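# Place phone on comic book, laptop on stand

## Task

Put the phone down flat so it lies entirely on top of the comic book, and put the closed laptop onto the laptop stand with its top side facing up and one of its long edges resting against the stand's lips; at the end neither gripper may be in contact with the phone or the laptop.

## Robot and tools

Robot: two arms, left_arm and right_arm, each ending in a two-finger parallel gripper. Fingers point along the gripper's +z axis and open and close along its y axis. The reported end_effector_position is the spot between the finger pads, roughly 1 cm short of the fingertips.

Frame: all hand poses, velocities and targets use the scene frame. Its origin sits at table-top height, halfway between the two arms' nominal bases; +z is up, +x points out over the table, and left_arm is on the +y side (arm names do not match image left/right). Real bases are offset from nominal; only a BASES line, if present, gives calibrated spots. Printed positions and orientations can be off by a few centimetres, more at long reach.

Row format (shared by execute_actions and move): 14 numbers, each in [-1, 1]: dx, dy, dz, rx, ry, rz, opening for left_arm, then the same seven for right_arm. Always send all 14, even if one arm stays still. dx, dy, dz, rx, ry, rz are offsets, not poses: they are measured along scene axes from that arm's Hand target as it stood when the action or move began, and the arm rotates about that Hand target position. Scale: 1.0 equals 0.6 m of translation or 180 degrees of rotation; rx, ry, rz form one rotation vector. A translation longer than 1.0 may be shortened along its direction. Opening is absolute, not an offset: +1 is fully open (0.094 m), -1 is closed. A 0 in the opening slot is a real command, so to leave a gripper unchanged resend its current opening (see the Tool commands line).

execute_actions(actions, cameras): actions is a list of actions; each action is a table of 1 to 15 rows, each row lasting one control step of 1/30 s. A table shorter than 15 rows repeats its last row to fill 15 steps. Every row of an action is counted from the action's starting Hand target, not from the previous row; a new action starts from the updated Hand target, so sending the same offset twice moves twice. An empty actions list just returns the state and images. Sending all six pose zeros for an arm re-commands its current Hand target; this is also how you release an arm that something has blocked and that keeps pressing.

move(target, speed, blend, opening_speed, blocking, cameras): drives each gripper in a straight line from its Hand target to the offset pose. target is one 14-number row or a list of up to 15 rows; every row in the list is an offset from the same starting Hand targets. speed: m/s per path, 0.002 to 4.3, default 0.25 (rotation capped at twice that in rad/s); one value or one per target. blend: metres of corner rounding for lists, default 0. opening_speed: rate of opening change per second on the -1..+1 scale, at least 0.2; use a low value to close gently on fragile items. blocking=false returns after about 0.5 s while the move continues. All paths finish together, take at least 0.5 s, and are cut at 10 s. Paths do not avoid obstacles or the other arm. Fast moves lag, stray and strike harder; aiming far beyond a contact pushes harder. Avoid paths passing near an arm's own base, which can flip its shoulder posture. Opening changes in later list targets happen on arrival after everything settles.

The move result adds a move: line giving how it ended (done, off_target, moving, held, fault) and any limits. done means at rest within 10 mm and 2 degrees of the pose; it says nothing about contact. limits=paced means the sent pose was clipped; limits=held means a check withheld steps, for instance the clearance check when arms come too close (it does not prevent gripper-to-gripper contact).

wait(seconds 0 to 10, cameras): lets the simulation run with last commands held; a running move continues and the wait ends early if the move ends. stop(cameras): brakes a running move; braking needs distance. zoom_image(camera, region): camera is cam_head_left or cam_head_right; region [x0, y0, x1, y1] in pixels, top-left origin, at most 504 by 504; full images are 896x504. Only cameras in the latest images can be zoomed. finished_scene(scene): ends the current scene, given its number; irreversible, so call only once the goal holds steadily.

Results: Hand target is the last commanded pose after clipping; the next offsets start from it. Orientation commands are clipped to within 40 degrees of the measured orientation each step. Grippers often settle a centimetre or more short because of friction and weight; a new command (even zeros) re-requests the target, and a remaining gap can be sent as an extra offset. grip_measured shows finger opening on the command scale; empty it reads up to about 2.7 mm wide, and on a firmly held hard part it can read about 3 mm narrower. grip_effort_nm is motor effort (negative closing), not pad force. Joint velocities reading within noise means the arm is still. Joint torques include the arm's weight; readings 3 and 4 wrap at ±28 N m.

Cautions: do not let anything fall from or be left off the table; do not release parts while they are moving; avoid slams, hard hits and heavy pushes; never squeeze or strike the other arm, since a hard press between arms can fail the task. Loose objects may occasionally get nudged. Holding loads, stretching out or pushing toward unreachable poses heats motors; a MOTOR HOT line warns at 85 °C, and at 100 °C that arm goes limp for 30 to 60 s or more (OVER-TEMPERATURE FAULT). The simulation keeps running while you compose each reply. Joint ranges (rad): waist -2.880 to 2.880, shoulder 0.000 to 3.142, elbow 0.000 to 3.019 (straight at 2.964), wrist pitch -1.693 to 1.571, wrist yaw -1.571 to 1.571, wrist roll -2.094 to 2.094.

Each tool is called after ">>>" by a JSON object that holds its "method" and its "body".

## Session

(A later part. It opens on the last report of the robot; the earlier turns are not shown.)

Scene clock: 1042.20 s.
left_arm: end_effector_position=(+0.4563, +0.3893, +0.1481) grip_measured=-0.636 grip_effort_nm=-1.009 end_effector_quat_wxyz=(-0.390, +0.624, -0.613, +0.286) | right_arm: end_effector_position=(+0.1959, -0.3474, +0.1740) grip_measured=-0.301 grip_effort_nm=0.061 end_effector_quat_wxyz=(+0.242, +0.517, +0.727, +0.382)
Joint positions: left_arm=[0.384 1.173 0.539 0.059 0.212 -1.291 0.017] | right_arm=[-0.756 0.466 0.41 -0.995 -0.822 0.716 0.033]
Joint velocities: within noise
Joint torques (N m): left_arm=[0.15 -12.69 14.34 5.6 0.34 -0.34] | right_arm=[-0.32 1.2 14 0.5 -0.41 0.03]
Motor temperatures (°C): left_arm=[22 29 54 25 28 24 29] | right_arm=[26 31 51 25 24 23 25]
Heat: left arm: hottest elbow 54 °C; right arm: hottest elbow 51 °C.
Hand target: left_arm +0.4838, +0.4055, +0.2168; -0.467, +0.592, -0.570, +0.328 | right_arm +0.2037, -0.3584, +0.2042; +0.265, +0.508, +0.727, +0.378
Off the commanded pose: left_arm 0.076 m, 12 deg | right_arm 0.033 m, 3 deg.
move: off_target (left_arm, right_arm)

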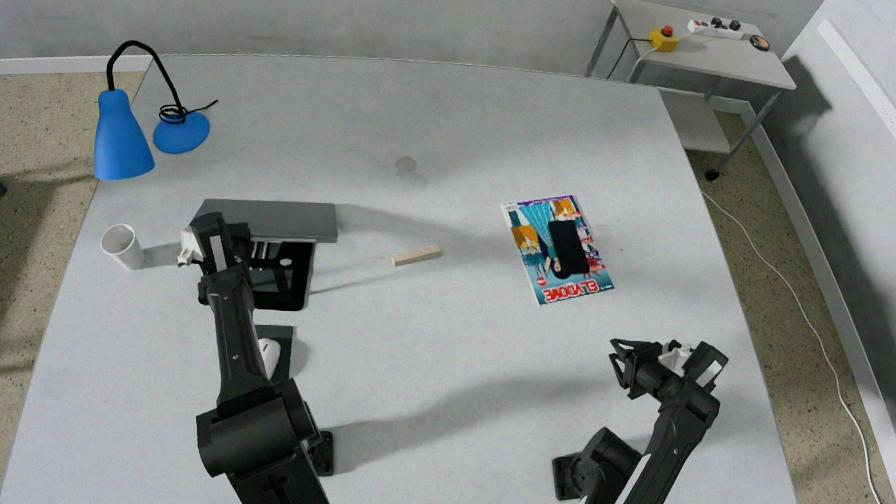

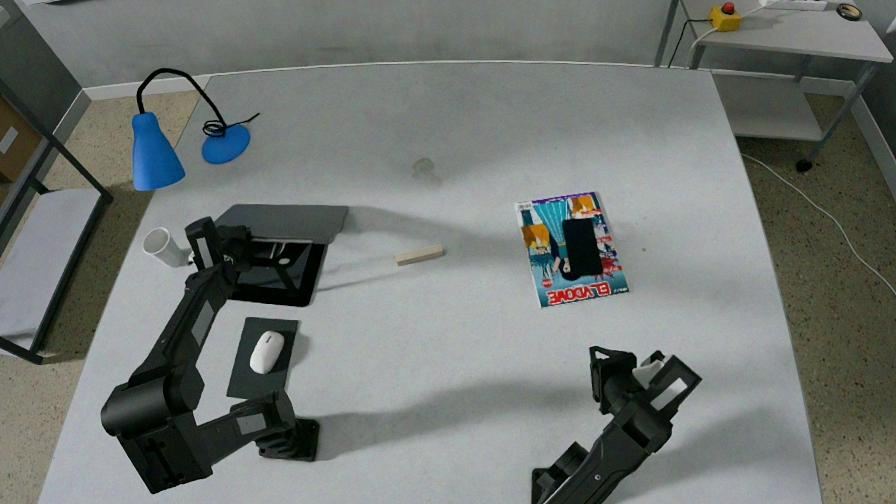

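>>> {"method": "move", "body": {"target": [[-0.03,0.0,0.06,0.0,0.04,0.0,-0.95,0,0,0,0,0,0,-0.3],[-0.05,0.0,0.03,0.0,0.04,0.0,-0.95,0,0,0,0,0,0,-0.3],[-0.01,0.0,0.02,0.0,0.04,0.0,-0.95,0,0,0,0,0,0,-0.3]], "speed": 0.06, "cameras": ["cam_head_left","cam_head_right"]}}

>>> {"method": "zoom_image", "body": {"camera": "cam_head_left", "region": [190, 170, 350, 320]}}

>>> {"method": "zoom_image", "body": {"camera": "cam_head_right", "region": [200, 170, 360, 320]}}

Scene clock: 1050.13 s.
left_arm: end_effector_position=(+0.4290, +0.3847, +0.1508) grip_measured=-0.636 grip_effort_nm=-1.009 end_effector_quat_wxyz=(-0.353, +0.646, -0.625, +0.258) | right_arm: end_effector_position=(+0.1959, -0.3474, +0.1740) grip_measured=-0.301 grip_effort_nm=0.071 end_effector_quat_wxyz=(+0.242, +0.517, +0.727, +0.382)
Joint positions: left_arm=[0.395 1.08 0.55 -0.151 0.198 -1.275 0.017] | right_arm=[-0.756 0.466 0.41 -0.995 -0.822 0.716 0.033]
Joint velocities: within noise
Joint torques (N m): left_arm=[-1.79 -8.76 20.75 3.78 -0.17 -0.1] | right_arm=[-0.32 1.14 14.01 0.51 -0.4 0.02]
Motor temperatures (°C): left_arm=[22 29 53 25 28 24 29] | right_arm=[26 31 51 25 24 23 25]
Heat: left arm: hottest elbow 53 °C; right arm: hottest elbow 51 °C.
Hand target: left_arm +0.4777, +0.4055, +0.2286; -0.430, +0.611, -0.598, +0.290 | right_arm +0.2037, -0.3584, +0.2042; +0.265, +0.508, +0.727, +0.378
Off the commanded pose: left_arm 0.094 m, 11 deg | right_arm 0.033 m, 3 deg.
move: off_target (left_arm, right_arm)

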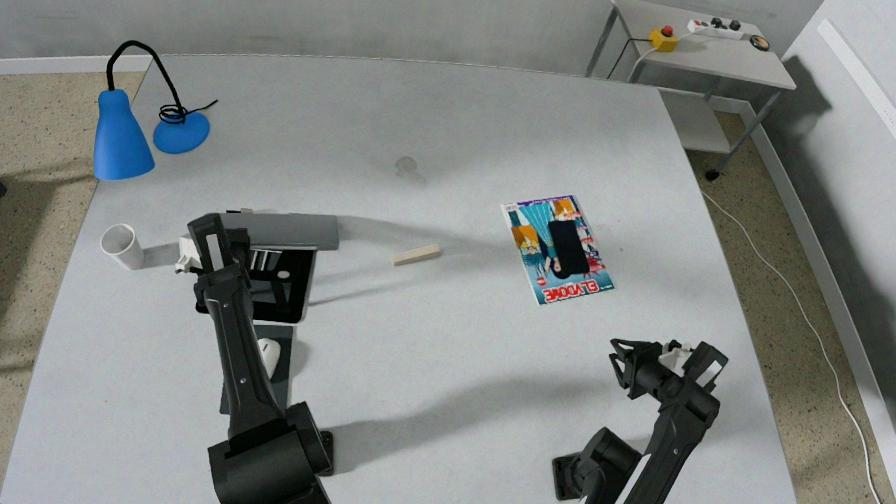

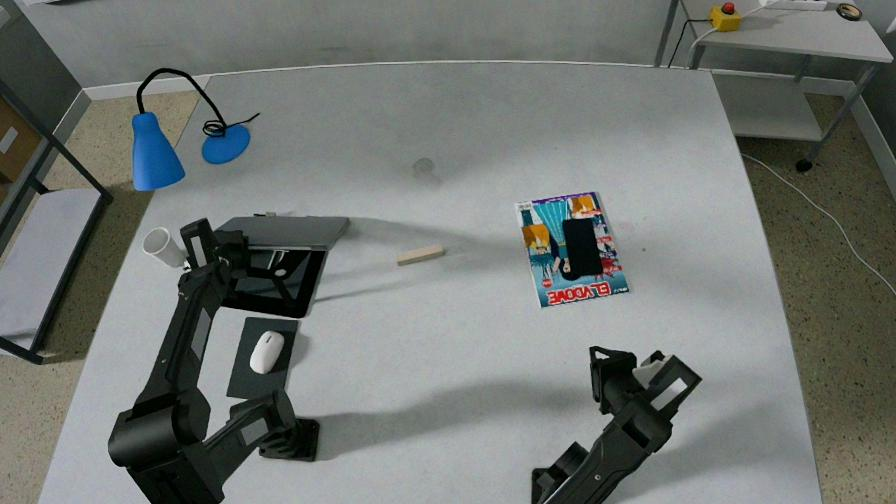

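Scaled by 3.150.

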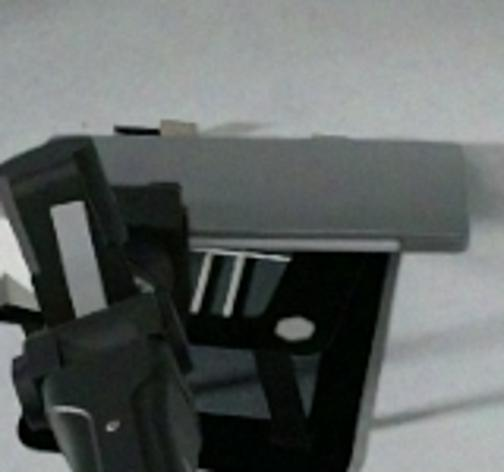

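Scaled by 3.150.

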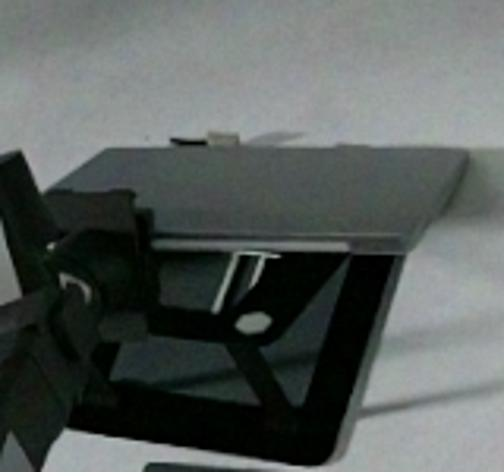

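>>> {"method": "move", "body": {"target": [[-0.0,0.0,0.07,0.0,0.0,0.0,-0.95,0,0,0,0,0,0,-0.3],[0.06,0.0,0.07,0.0,0.0,0.012,-0.95,0,0,0,0,0,0,-0.3]], "speed": 0.08, "cameras": ["cam_head_left","cam_head_right"]}}

>>> {"method": "zoom_image", "body": {"camera": "cam_head_left", "region": [190, 170, 350, 320]}}

>>> {"method": "zoom_image", "body": {"camera": "cam_head_right", "region": [200, 170, 360, 320]}}

Scene clock: 1059.53 s.
left_arm: end_effector_position=(+0.4425, +0.3874, +0.1618) grip_measured=-0.636 grip_effort_nm=-1.009 end_effector_quat_wxyz=(-0.344, +0.662, -0.625, +0.229) | right_arm: end_effector_position=(+0.1959, -0.3474, +0.1740) grip_measured=-0.301 grip_effort_nm=0.061 end_effector_quat_wxyz=(+0.242, +0.517, +0.727, +0.382)
Joint positions: left_arm=[0.357 1.108 0.63 -0.247 0.12 -1.296 0.017] | right_arm=[-0.756 0.466 0.41 -0.995 -0.822 0.716 0.033]
Joint velocities: within noise
Joint torques (N m): left_arm=[-2.49 -10.46 25.83 3.32 -0.12 -0.29] | right_arm=[-0.32 1.26 14 0.53 -0.4 0.03]
Motor temperatures (°C): left_arm=[22 29 55 25 28 24 29] | right_arm=[26 31 52 25 24 23 25]
Heat: left arm: hottest elbow 55 °C; right arm: hottest elbow 52 °C.
Hand target: left_arm +0.5138, +0.4055, +0.2707; -0.435, +0.622, -0.586, +0.282 | right_arm +0.2037, -0.3584, +0.2042; +0.265, +0.508, +0.727, +0.378
Off the commanded pose: left_arm 0.131 m, 14 deg | right_arm 0.033 m, 3 deg.
move: off_target (left_arm, right_arm)

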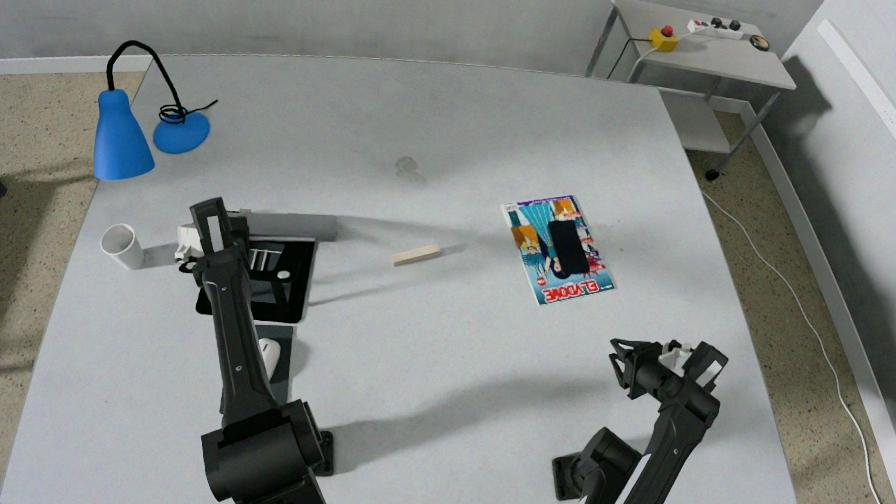

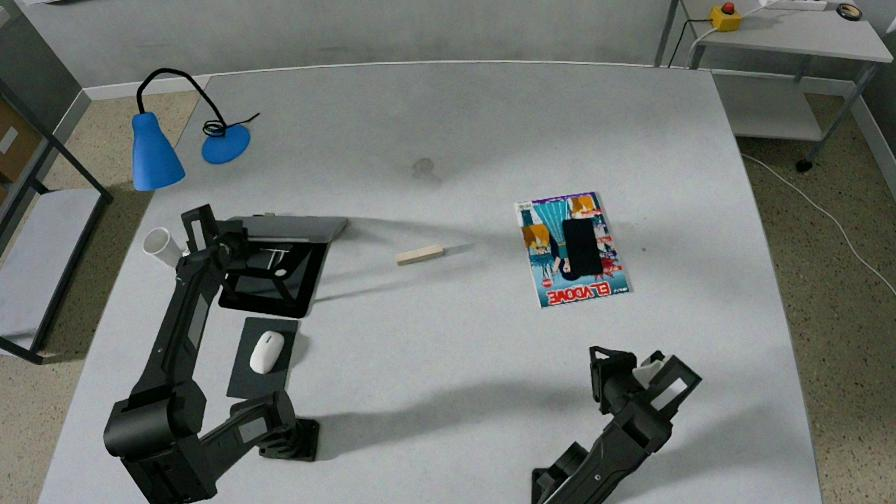

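Scaled by 3.150.

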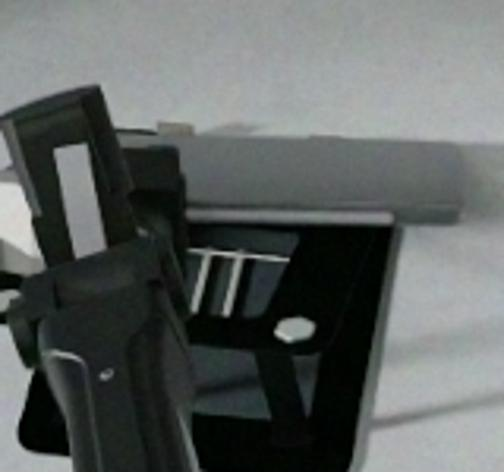

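Scaled by 3.150.

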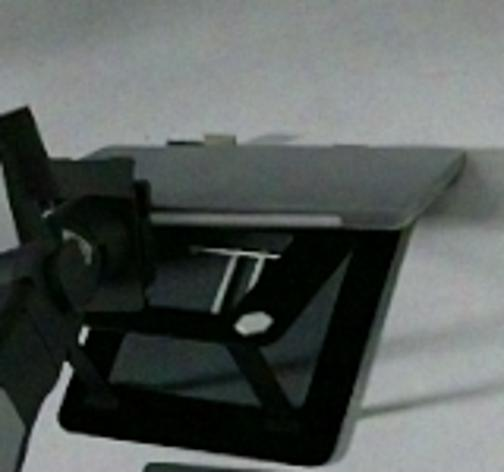

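>>> {"method": "move", "body": {"target": [[0.0,0.0,0.02,0.0,0.0,-0.035,-0.95,0,0,0,0,0,0,-0.3],[0.03,0.0,0.02,0.0,0.0,-0.035,-0.95,0,0,0,0,0,0,-0.3],[0.04,0.0,-0.05,0.0,-0.02,-0.035,-0.95,0,0,0,0,0,0,-0.3]], "speed": 0.08, "cameras": ["cam_head_left","cam_head_right"]}}

>>> {"method": "zoom_image", "body": {"camera": "cam_head_left", "region": [190, 170, 350, 320]}}

>>> {"method": "zoom_image", "body": {"camera": "cam_head_right", "region": [200, 170, 360, 320]}}

Scene clock: 1066.23 s.
left_arm: end_effector_position=(+0.4850, +0.3880, +0.1513) grip_measured=-0.636 grip_effort_nm=-1.009 end_effector_quat_wxyz=(-0.344, +0.624, -0.644, +0.279) | right_arm: end_effector_position=(+0.1959, -0.3474, +0.1740) grip_measured=-0.301 grip_effort_nm=0.066 end_effector_quat_wxyz=(+0.242, +0.517, +0.727, +0.382)
Joint positions: left_arm=[0.369 1.252 0.672 -0.096 0.244 -1.26 0.017] | right_arm=[-0.756 0.466 0.41 -0.995 -0.822 0.716 0.033]
Joint velocities: within noise
Joint torques (N m): left_arm=[-1.61 -13.74 19.45 5.24 0.18 -0.26] | right_arm=[-0.32 1.2 14 0.54 -0.41 0.03]
Motor temperatures (°C): left_arm=[22 29 56 25 28 24 29] | right_arm=[26 31 52 25 24 23 25]
Heat: left arm: hottest elbow 56 °C; right arm: hottest elbow 52 °C.
Hand target: left_arm +0.5377, +0.4056, +0.2407; -0.437, +0.580, -0.606, +0.324 | right_arm +0.2037, -0.3584, +0.2042; +0.265, +0.508, +0.727, +0.378
Off the commanded pose: left_arm 0.105 m, 14 deg | right_arm 0.033 m, 3 deg.
move: off_target (left_arm, right_arm)

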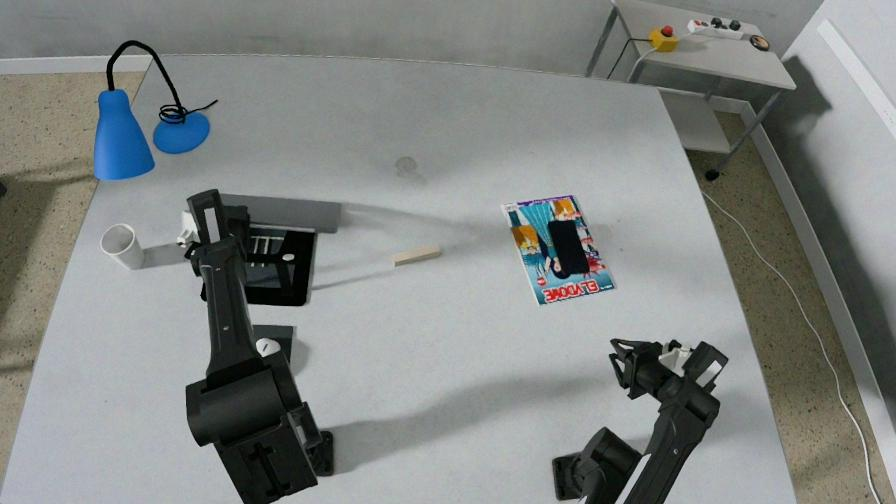

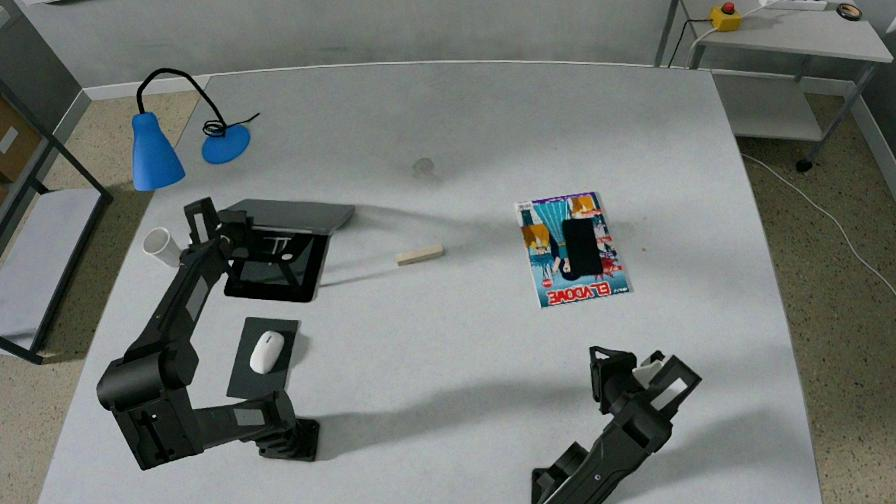

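Scaled by 3.150.

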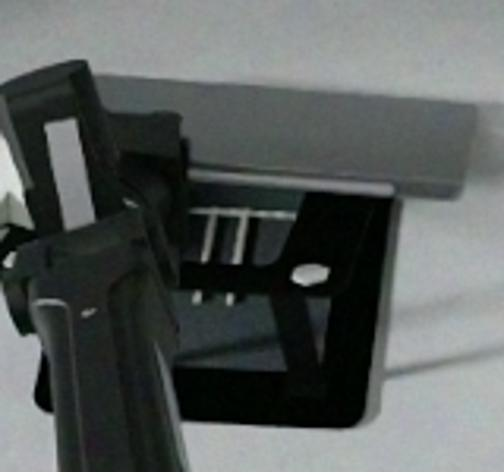

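Scaled by 3.150.

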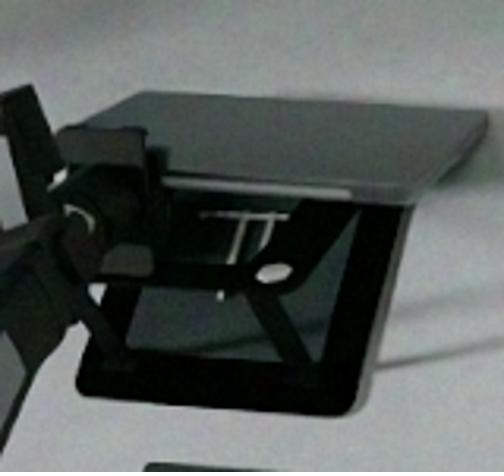

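>>> {"method": "execute_actions", "body": {"actions": []}}

Scene clock: 1077.70 s.
left_arm: end_effector_position=(+0.4850, +0.3880, +0.1513) grip_measured=-0.636 grip_effort_nm=-1.009 end_effector_quat_wxyz=(-0.344, +0.624, -0.644, +0.279) | right_arm: end_effector_position=(+0.1959, -0.3474, +0.1740) grip_measured=-0.301 grip_effort_nm=0.066 end_effector_quat_wxyz=(+0.242, +0.517, +0.727, +0.382)
Joint positions: left_arm=[0.369 1.252 0.672 -0.096 0.244 -1.26 0.017] | right_arm=[-0.756 0.466 0.41 -0.995 -0.822 0.716 0.033]
Joint velocities: within noise
Joint torques (N m): left_arm=[-2.32 -13.74 19.28 5.24 0.19 -0.25] | right_arm=[-0.38 1.26 14.01 0.5 -0.41 0.03]
Motor temperatures (°C): left_arm=[22 29 55 25 28 24 29] | right_arm=[26 31 52 25 24 23 25]
Heat: left arm: hottest elbow 55 °C; right arm: hottest elbow 52 °C.
Hand target: left_arm +0.5377, +0.4056, +0.2407; -0.437, +0.580, -0.606, +0.324 | right_arm +0.2037, -0.3584, +0.2042; +0.265, +0.508, +0.727, +0.378
Tool commands: left_gripper/opening=-0.95 right_gripper/opening=-0.3
Off the commanded pose: left_arm 0.105 m, 14 deg | right_arm 0.033 m, 3 deg.

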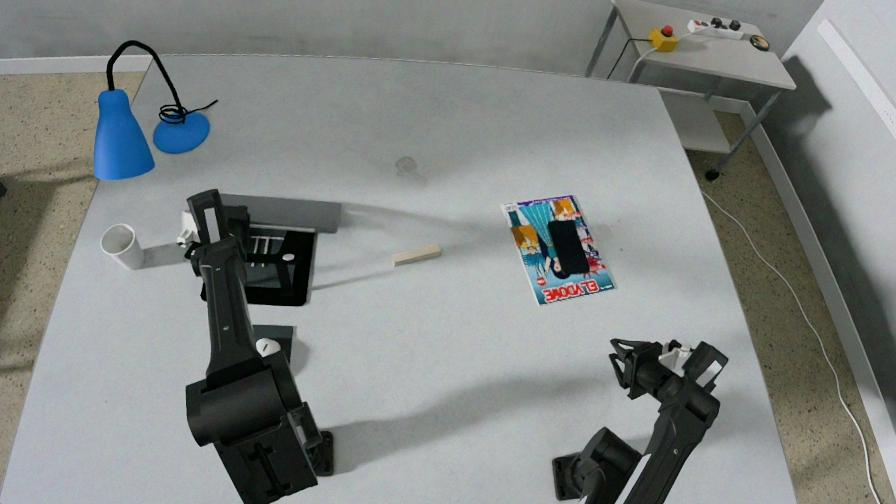

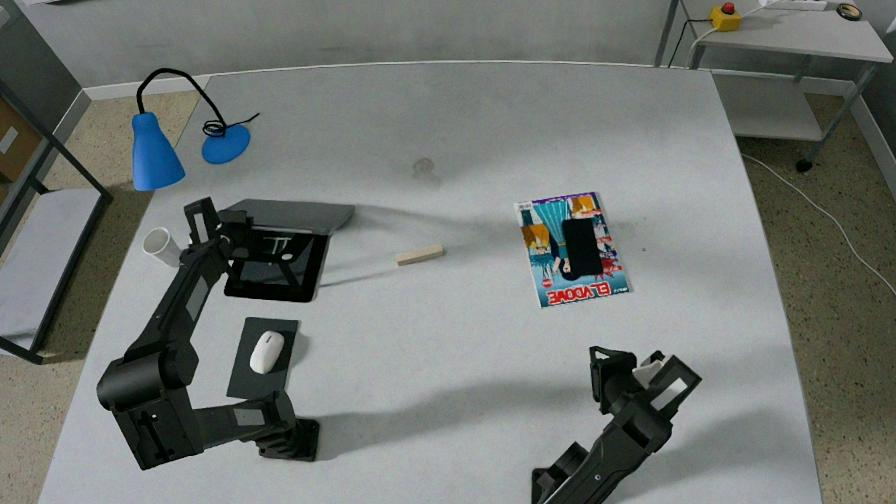

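>>> {"method": "zoom_image", "body": {"camera": "cam_head_left", "region": [150, 160, 370, 320]}}

>>> {"method": "zoom_image", "body": {"camera": "cam_head_right", "region": [160, 160, 380, 320]}}

Scaled by 2.291.

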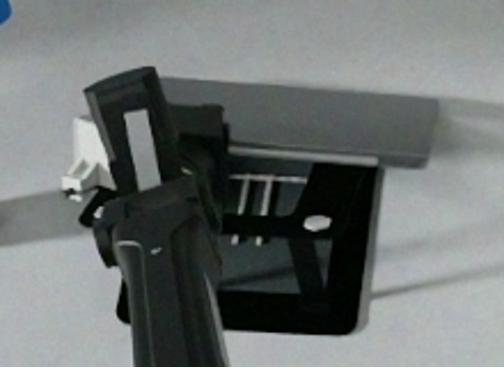

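Scaled by 2.291.

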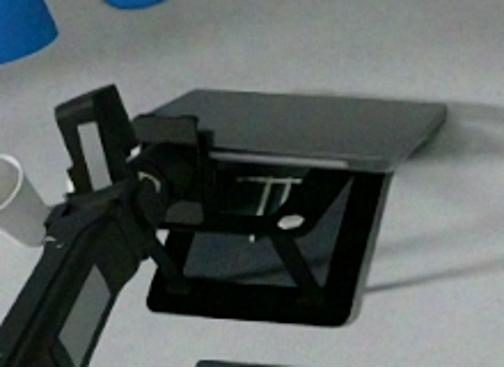

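>>> {"method": "move", "body": {"target": [-0.06,0,0.02,0,0,0,-0.95,0,0,0,0,0,0,-0.3], "speed": 0.08}}

>>> {"method": "zoom_image", "body": {"camera": "cam_head_left", "region": [150, 160, 370, 320]}}

>>> {"method": "zoom_image", "body": {"camera": "cam_head_right", "region": [160, 160, 380, 320]}}

Scene clock: 1084.60 s.
left_arm: end_effector_position=(+0.4829, +0.3928, +0.1568) grip_measured=-0.636 grip_effort_nm=-1.009 end_effector_quat_wxyz=(-0.352, +0.618, -0.645, +0.279) | right_arm: end_effector_position=(+0.1959, -0.3474, +0.1740) grip_measured=-0.301 grip_effort_nm=0.066 end_effector_quat_wxyz=(+0.242, +0.517, +0.727, +0.382)
Joint positions: left_arm=[0.384 1.241 0.672 -0.096 0.255 -1.24 0.017] | right_arm=[-0.756 0.466 0.41 -0.995 -0.822 0.716 0.033]
Joint velocities: within noise
Joint torques (N m): left_arm=[-0.21 -18.43 15.43 3.7 0.91 -0.22] | right_arm=[-0.38 1.26 14 0.53 -0.41 0.03]
Motor temperatures (°C): left_arm=[22 29 55 25 28 24 29] | right_arm=[26 31 52 25 24 23 25]
Heat: left arm: hottest elbow 55 °C; right arm: hottest elbow 52 °C.
Hand target: left_arm +0.5018, +0.4055, +0.2527; -0.437, +0.580, -0.606, +0.324 | right_arm +0.2037, -0.3584, +0.2042; +0.265, +0.508, +0.727, +0.378
Off the commanded pose: left_arm 0.099 m, 13 deg | right_arm 0.033 m, 3 deg.
move: off_target (left_arm, right_arm)

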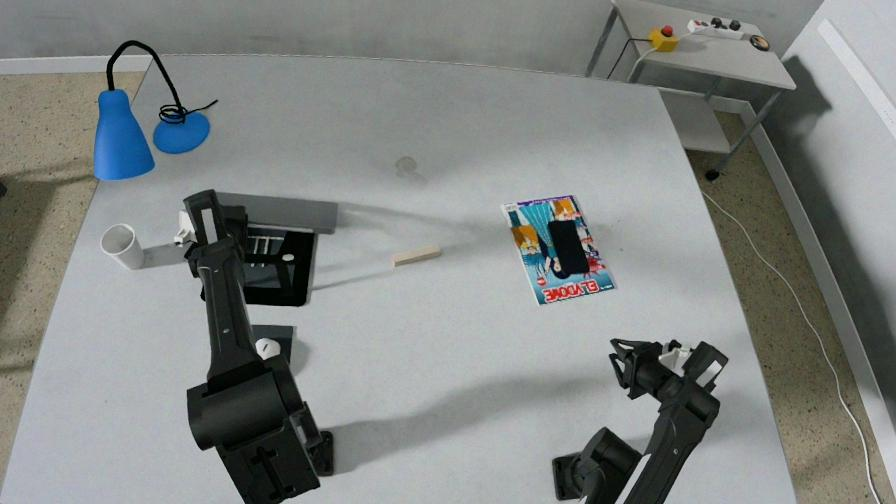

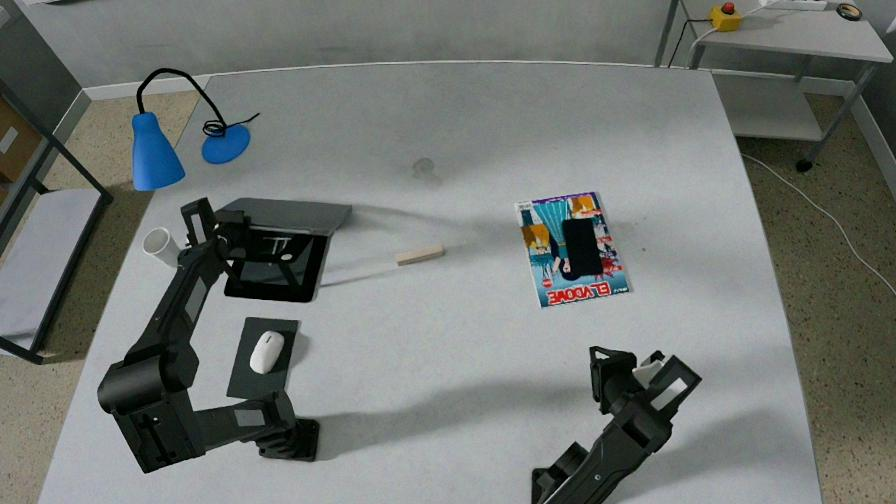

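Scaled by 2.291.

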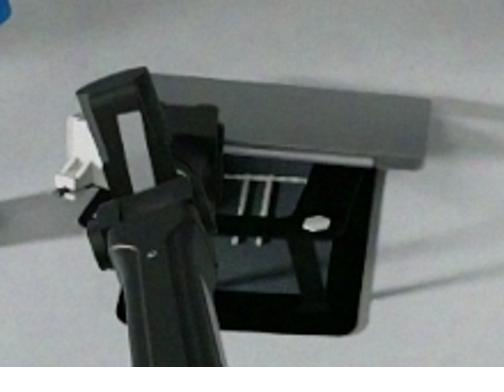

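Scaled by 2.291.

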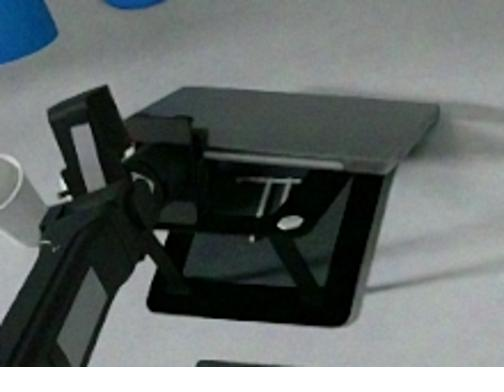

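>>> {"method": "move", "body": {"target": [-0.05,-0.01,0.0,0,0,0,-0.95,0,0,0,0,0,0,-0.3], "speed": 0.08, "cameras": ["cam_head_left","cam_head_right"]}}

>>> {"method": "zoom_image", "body": {"camera": "cam_head_left", "region": [150, 160, 370, 320]}}

>>> {"method": "zoom_image", "body": {"camera": "cam_head_right", "region": [160, 160, 380, 320]}}

Scene clock: 1087.93 s.
left_arm: end_effector_position=(+0.4565, +0.3887, +0.1661) grip_measured=-0.636 grip_effort_nm=-1.009 end_effector_quat_wxyz=(-0.359, +0.617, -0.640, +0.284) | right_arm: end_effector_position=(+0.1959, -0.3474, +0.1740) grip_measured=-0.301 grip_effort_nm=0.061 end_effector_quat_wxyz=(+0.242, +0.517, +0.727, +0.382)
Joint positions: left_arm=[0.405 1.144 0.615 -0.119 0.272 -1.236 0.017] | right_arm=[-0.756 0.466 0.41 -0.995 -0.822 0.716 0.033]
Joint velocities: within noise
Joint torques (N m): left_arm=[-0.56 -16.67 15.49 3.63 0.98 -0.22] | right_arm=[-0.38 1.26 14.01 0.51 -0.41 0.03]
Motor temperatures (°C): left_arm=[22 29 54 25 28 24 29] | right_arm=[26 31 52 25 24 23 25]
Heat: left arm: hottest elbow 54 °C; right arm: hottest elbow 52 °C.
Hand target: left_arm +0.4717, +0.3995, +0.2528; -0.437, +0.580, -0.606, +0.324 | right_arm +0.2037, -0.3584, +0.2042; +0.265, +0.508, +0.727, +0.378
Off the commanded pose: left_arm 0.089 m, 12 deg | right_arm 0.033 m, 3 deg.
move: off_target (left_arm, right_arm)

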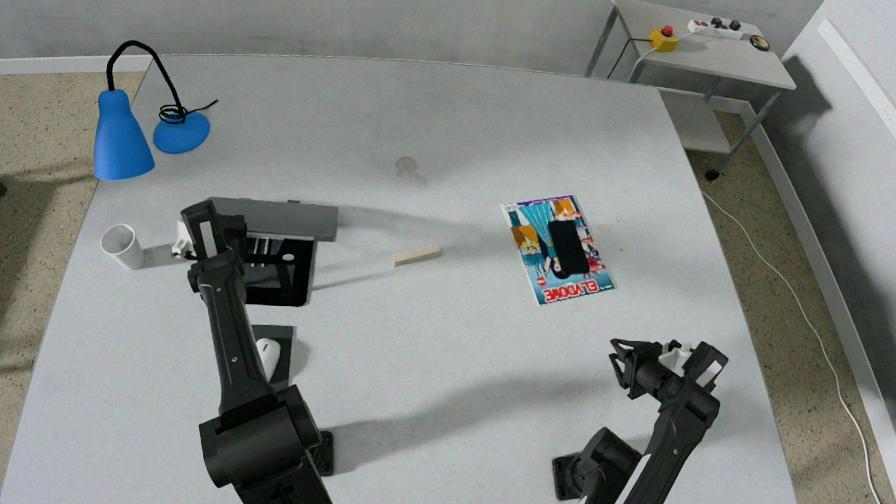

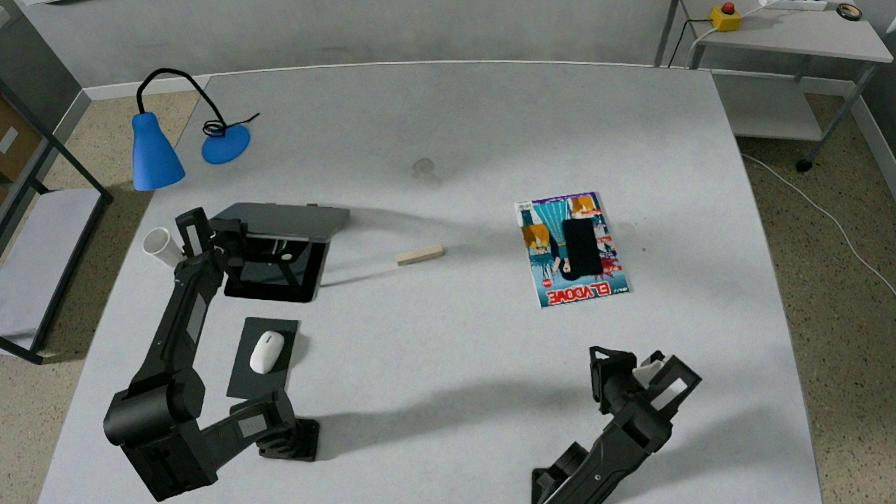

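Scaled by 2.291.

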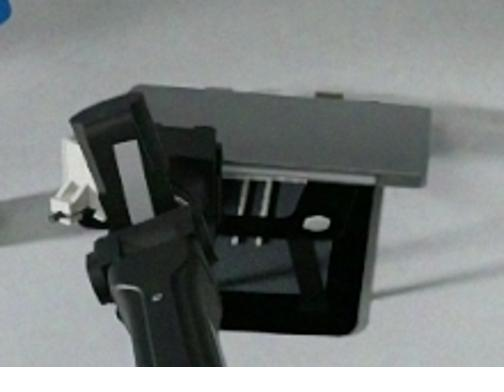

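Scaled by 2.291.

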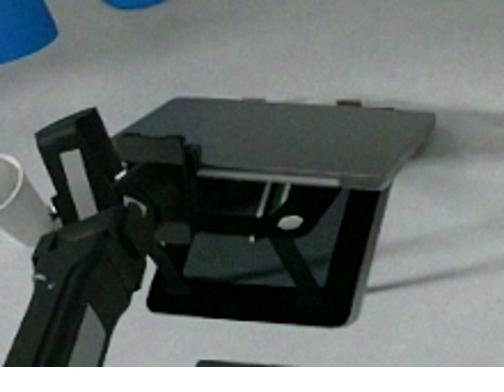

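>>> {"method": "move", "body": {"target": [0.0,0,-0.05,0,0,0,-0.95,0,0,0,0,0,0,-0.3], "speed": 0.08}}

>>> {"method": "zoom_image", "body": {"camera": "cam_head_left", "region": [150, 160, 370, 320]}}

>>> {"method": "zoom_image", "body": {"camera": "cam_head_right", "region": [160, 160, 380, 320]}}

Scene clock: 1091.37 s.
left_arm: end_effector_position=(+0.4509, +0.3869, +0.1586) grip_measured=-0.636 grip_effort_nm=-1.013 end_effector_quat_wxyz=(-0.366, +0.616, -0.634, +0.291) | right_arm: end_effector_position=(+0.1959, -0.3474, +0.1740) grip_measured=-0.301 grip_effort_nm=0.066 end_effector_quat_wxyz=(+0.242, +0.517, +0.727, +0.382)
Joint positions: left_arm=[0.41 1.138 0.574 -0.061 0.279 -1.246 0.017] | right_arm=[-0.756 0.466 0.41 -0.995 -0.822 0.716 0.033]
Joint velocities: within noise
Joint torques (N m): left_arm=[-0.56 -12.92 14.16 4.59 0.73 -0.08] | right_arm=[-0.38 1.2 13.98 0.53 -0.4 0.03]
Motor temperatures (°C): left_arm=[22 29 53 25 28 24 29] | right_arm=[26 31 52 25 24 23 25]
Heat: left arm: hottest elbow 53 °C; right arm: hottest elbow 52 °C.
Hand target: left_arm +0.4718, +0.3994, +0.2227; -0.437, +0.580, -0.606, +0.324 | right_arm +0.2037, -0.3584, +0.2042; +0.265, +0.508, +0.727, +0.378
Off the commanded pose: left_arm 0.069 m, 10 deg | right_arm 0.033 m, 3 deg.
move: off_target (left_arm, right_arm)

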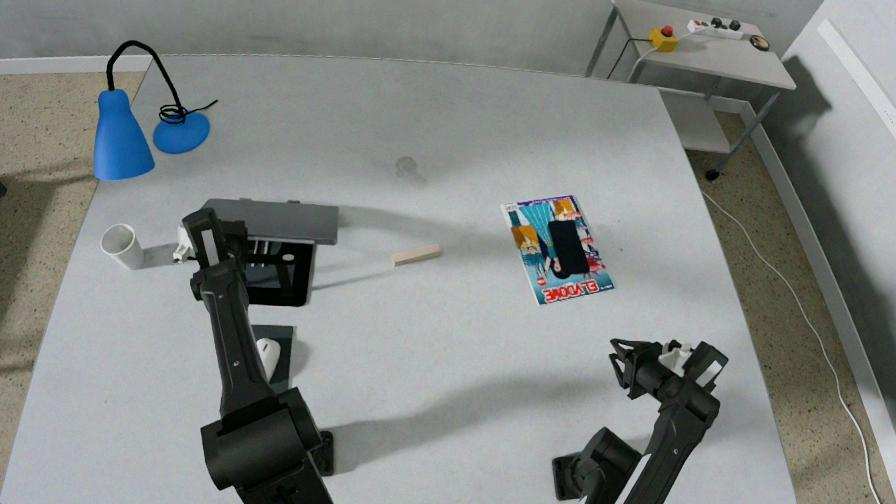

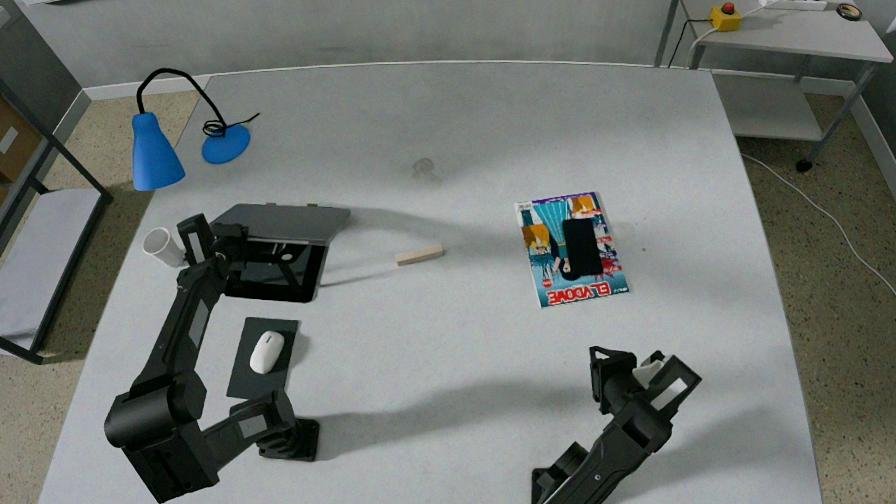

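Scaled by 2.291.

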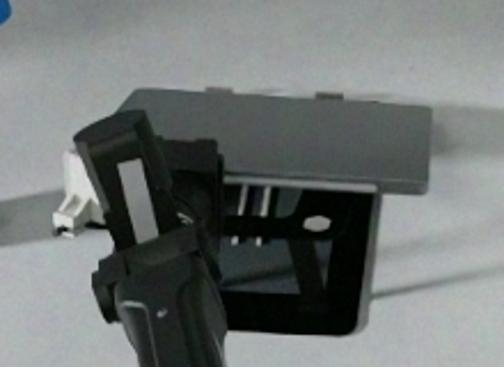

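Scaled by 2.291.

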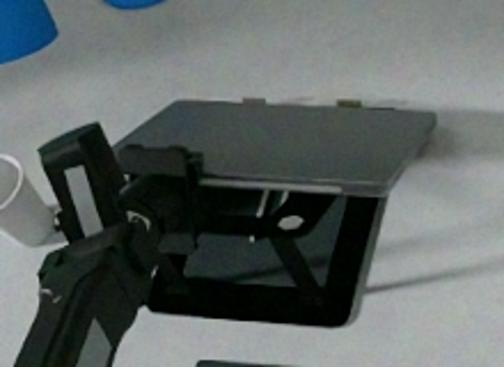

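>>> {"method": "move", "body": {"target": [0.035,0.005,-0.005,0,0,0,-0.95,0,0,0,0,0,0,-0.3], "speed": 0.08}}

>>> {"method": "zoom_image", "body": {"camera": "cam_head_left", "region": [150, 160, 370, 320]}}

>>> {"method": "zoom_image", "body": {"camera": "cam_head_right", "region": [160, 160, 380, 320]}}

Scene clock: 1097.83 s.
left_arm: end_effector_position=(+0.4564, +0.3900, +0.1492) grip_measured=-0.636 grip_effort_nm=-1.009 end_effector_quat_wxyz=(-0.363, +0.624, -0.627, +0.294) | right_arm: end_effector_position=(+0.1959, -0.3474, +0.1740) grip_measured=-0.301 grip_effort_nm=0.071 end_effector_quat_wxyz=(+0.242, +0.517, +0.727, +0.382)
Joint positions: left_arm=[0.41 1.178 0.574 -0.023 0.276 -1.269 0.017] | right_arm=[-0.756 0.466 0.41 -0.995 -0.822 0.716 0.033]
Joint velocities: within noise
Joint torques (N m): left_arm=[-2.2 -10.99 16.94 4.45 0.2 0] | right_arm=[-0.38 1.26 14 0.51 -0.41 0.03]
Motor temperatures (°C): left_arm=[22 29 52 25 28 24 29] | right_arm=[26 31 52 25 24 23 25]
Heat: left arm: hottest elbow 52 °C; right arm: hottest elbow 52 °C.
Hand target: left_arm +0.4927, +0.4024, +0.2197; -0.437, +0.580, -0.606, +0.324 | right_arm +0.2037, -0.3584, +0.2042; +0.265, +0.508, +0.727, +0.378
Off the commanded pose: left_arm 0.080 m, 11 deg | right_arm 0.033 m, 3 deg.
move: off_target (left_arm, right_arm)

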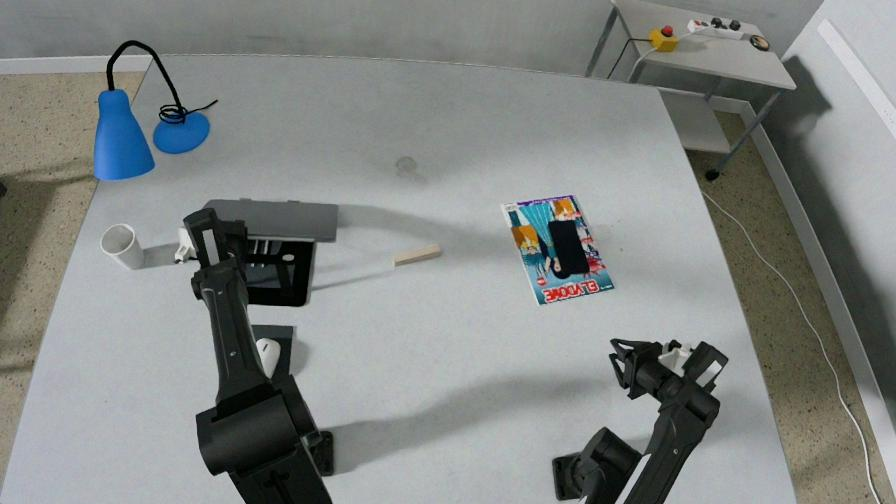

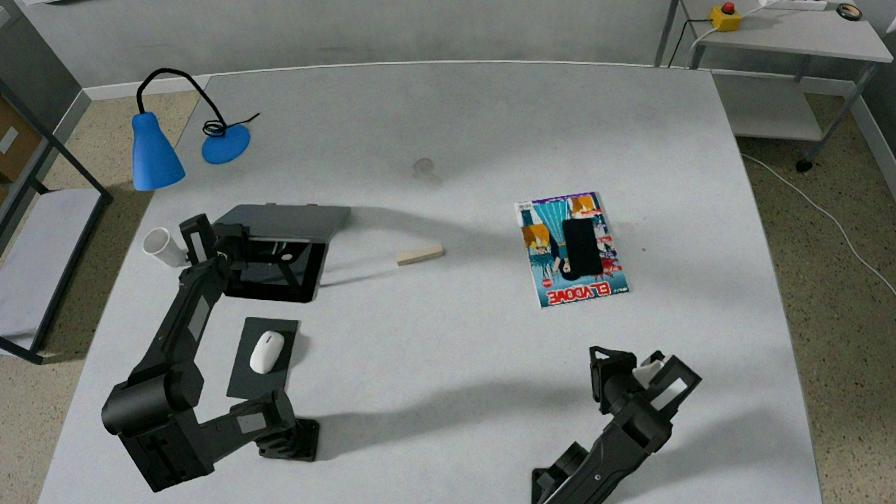

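Scaled by 2.291.

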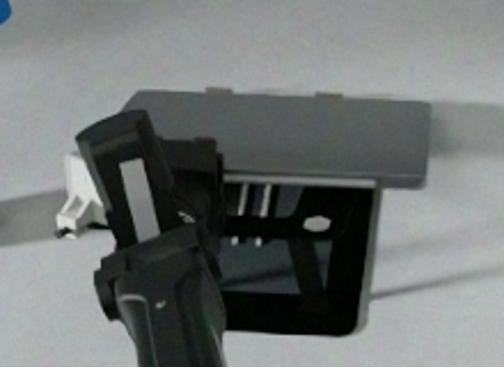

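Scaled by 2.291.

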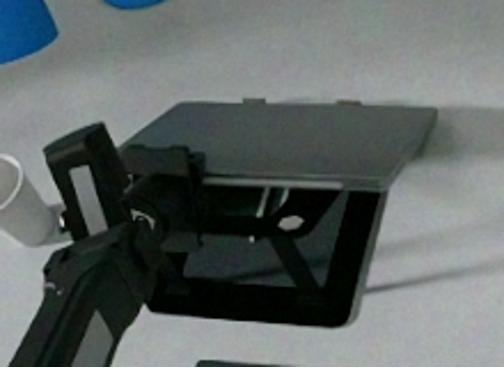

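>>> {"method": "move", "body": {"target": [0.03,0.0,-0.005,0,0,0,-0.95,0,0,0,0,0,0,-0.3], "speed": 0.08}}

>>> {"method": "zoom_image", "body": {"camera": "cam_head_left", "region": [150, 160, 370, 320]}}

>>> {"method": "zoom_image", "body": {"camera": "cam_head_right", "region": [160, 160, 380, 320]}}

Scene clock: 1100.87 s.
left_arm: end_effector_position=(+0.4633, +0.3888, +0.1435) grip_measured=-0.636 grip_effort_nm=-1.004 end_effector_quat_wxyz=(-0.366, +0.625, -0.624, +0.293) | right_arm: end_effector_position=(+0.1959, -0.3474, +0.1740) grip_measured=-0.301 grip_effort_nm=0.071 end_effector_quat_wxyz=(+0.242, +0.517, +0.727, +0.382)
Joint positions: left_arm=[0.394 1.207 0.574 0.015 0.256 -1.282 0.017] | right_arm=[-0.756 0.466 0.41 -0.995 -0.822 0.716 0.033]
Joint velocities: within noise
Joint torques (N m): left_arm=[-2.49 -11.28 19.4 3.73 0.22 0.11] | right_arm=[-0.38 1.2 13.97 0.5 -0.41 0.03]
Motor temperatures (°C): left_arm=[22 29 52 25 28 24 29] | right_arm=[26 31 53 25 24 23 25]
Heat: left arm: hottest elbow 52 °C; right arm: hottest elbow 53 °C.
Hand target: left_arm +0.5107, +0.4025, +0.2166; -0.437, +0.580, -0.606, +0.324 | right_arm +0.2037, -0.3584, +0.2042; +0.265, +0.508, +0.727, +0.378
Off the commanded pose: left_arm 0.088 m, 10 deg | right_arm 0.033 m, 3 deg.
move: off_target (left_arm, right_arm)

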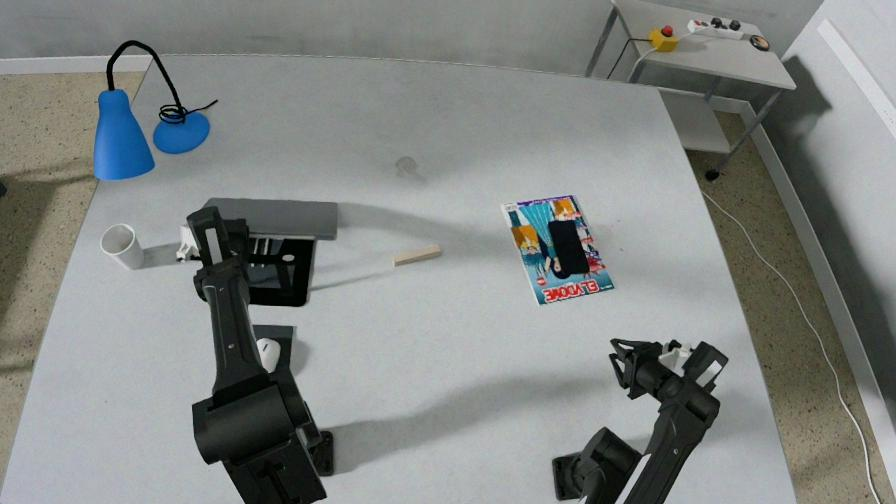

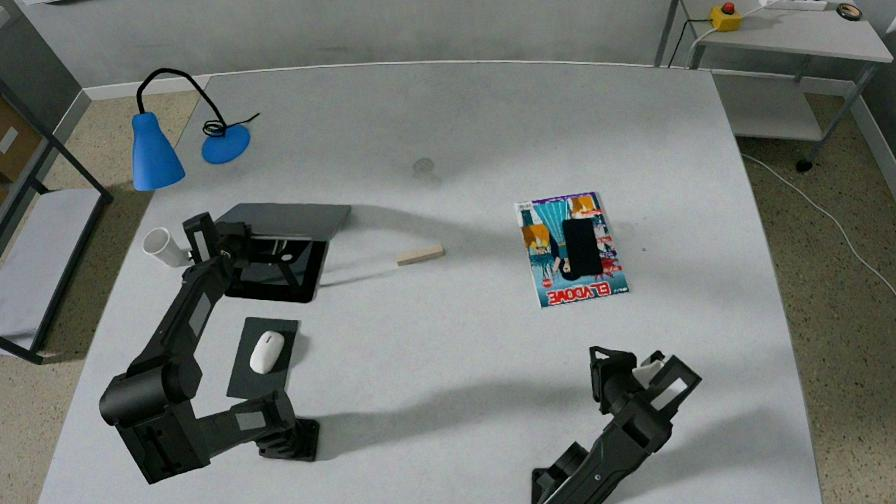

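Scaled by 2.291.

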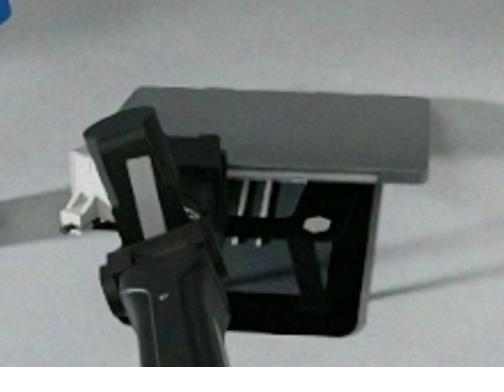

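Scaled by 2.291.

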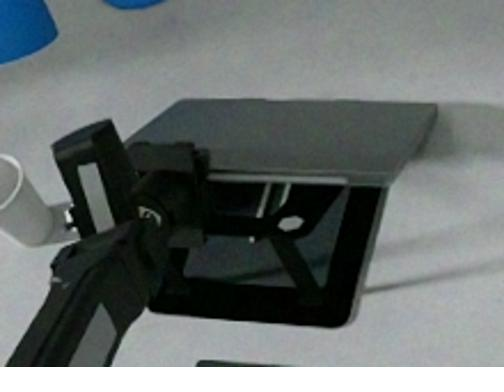

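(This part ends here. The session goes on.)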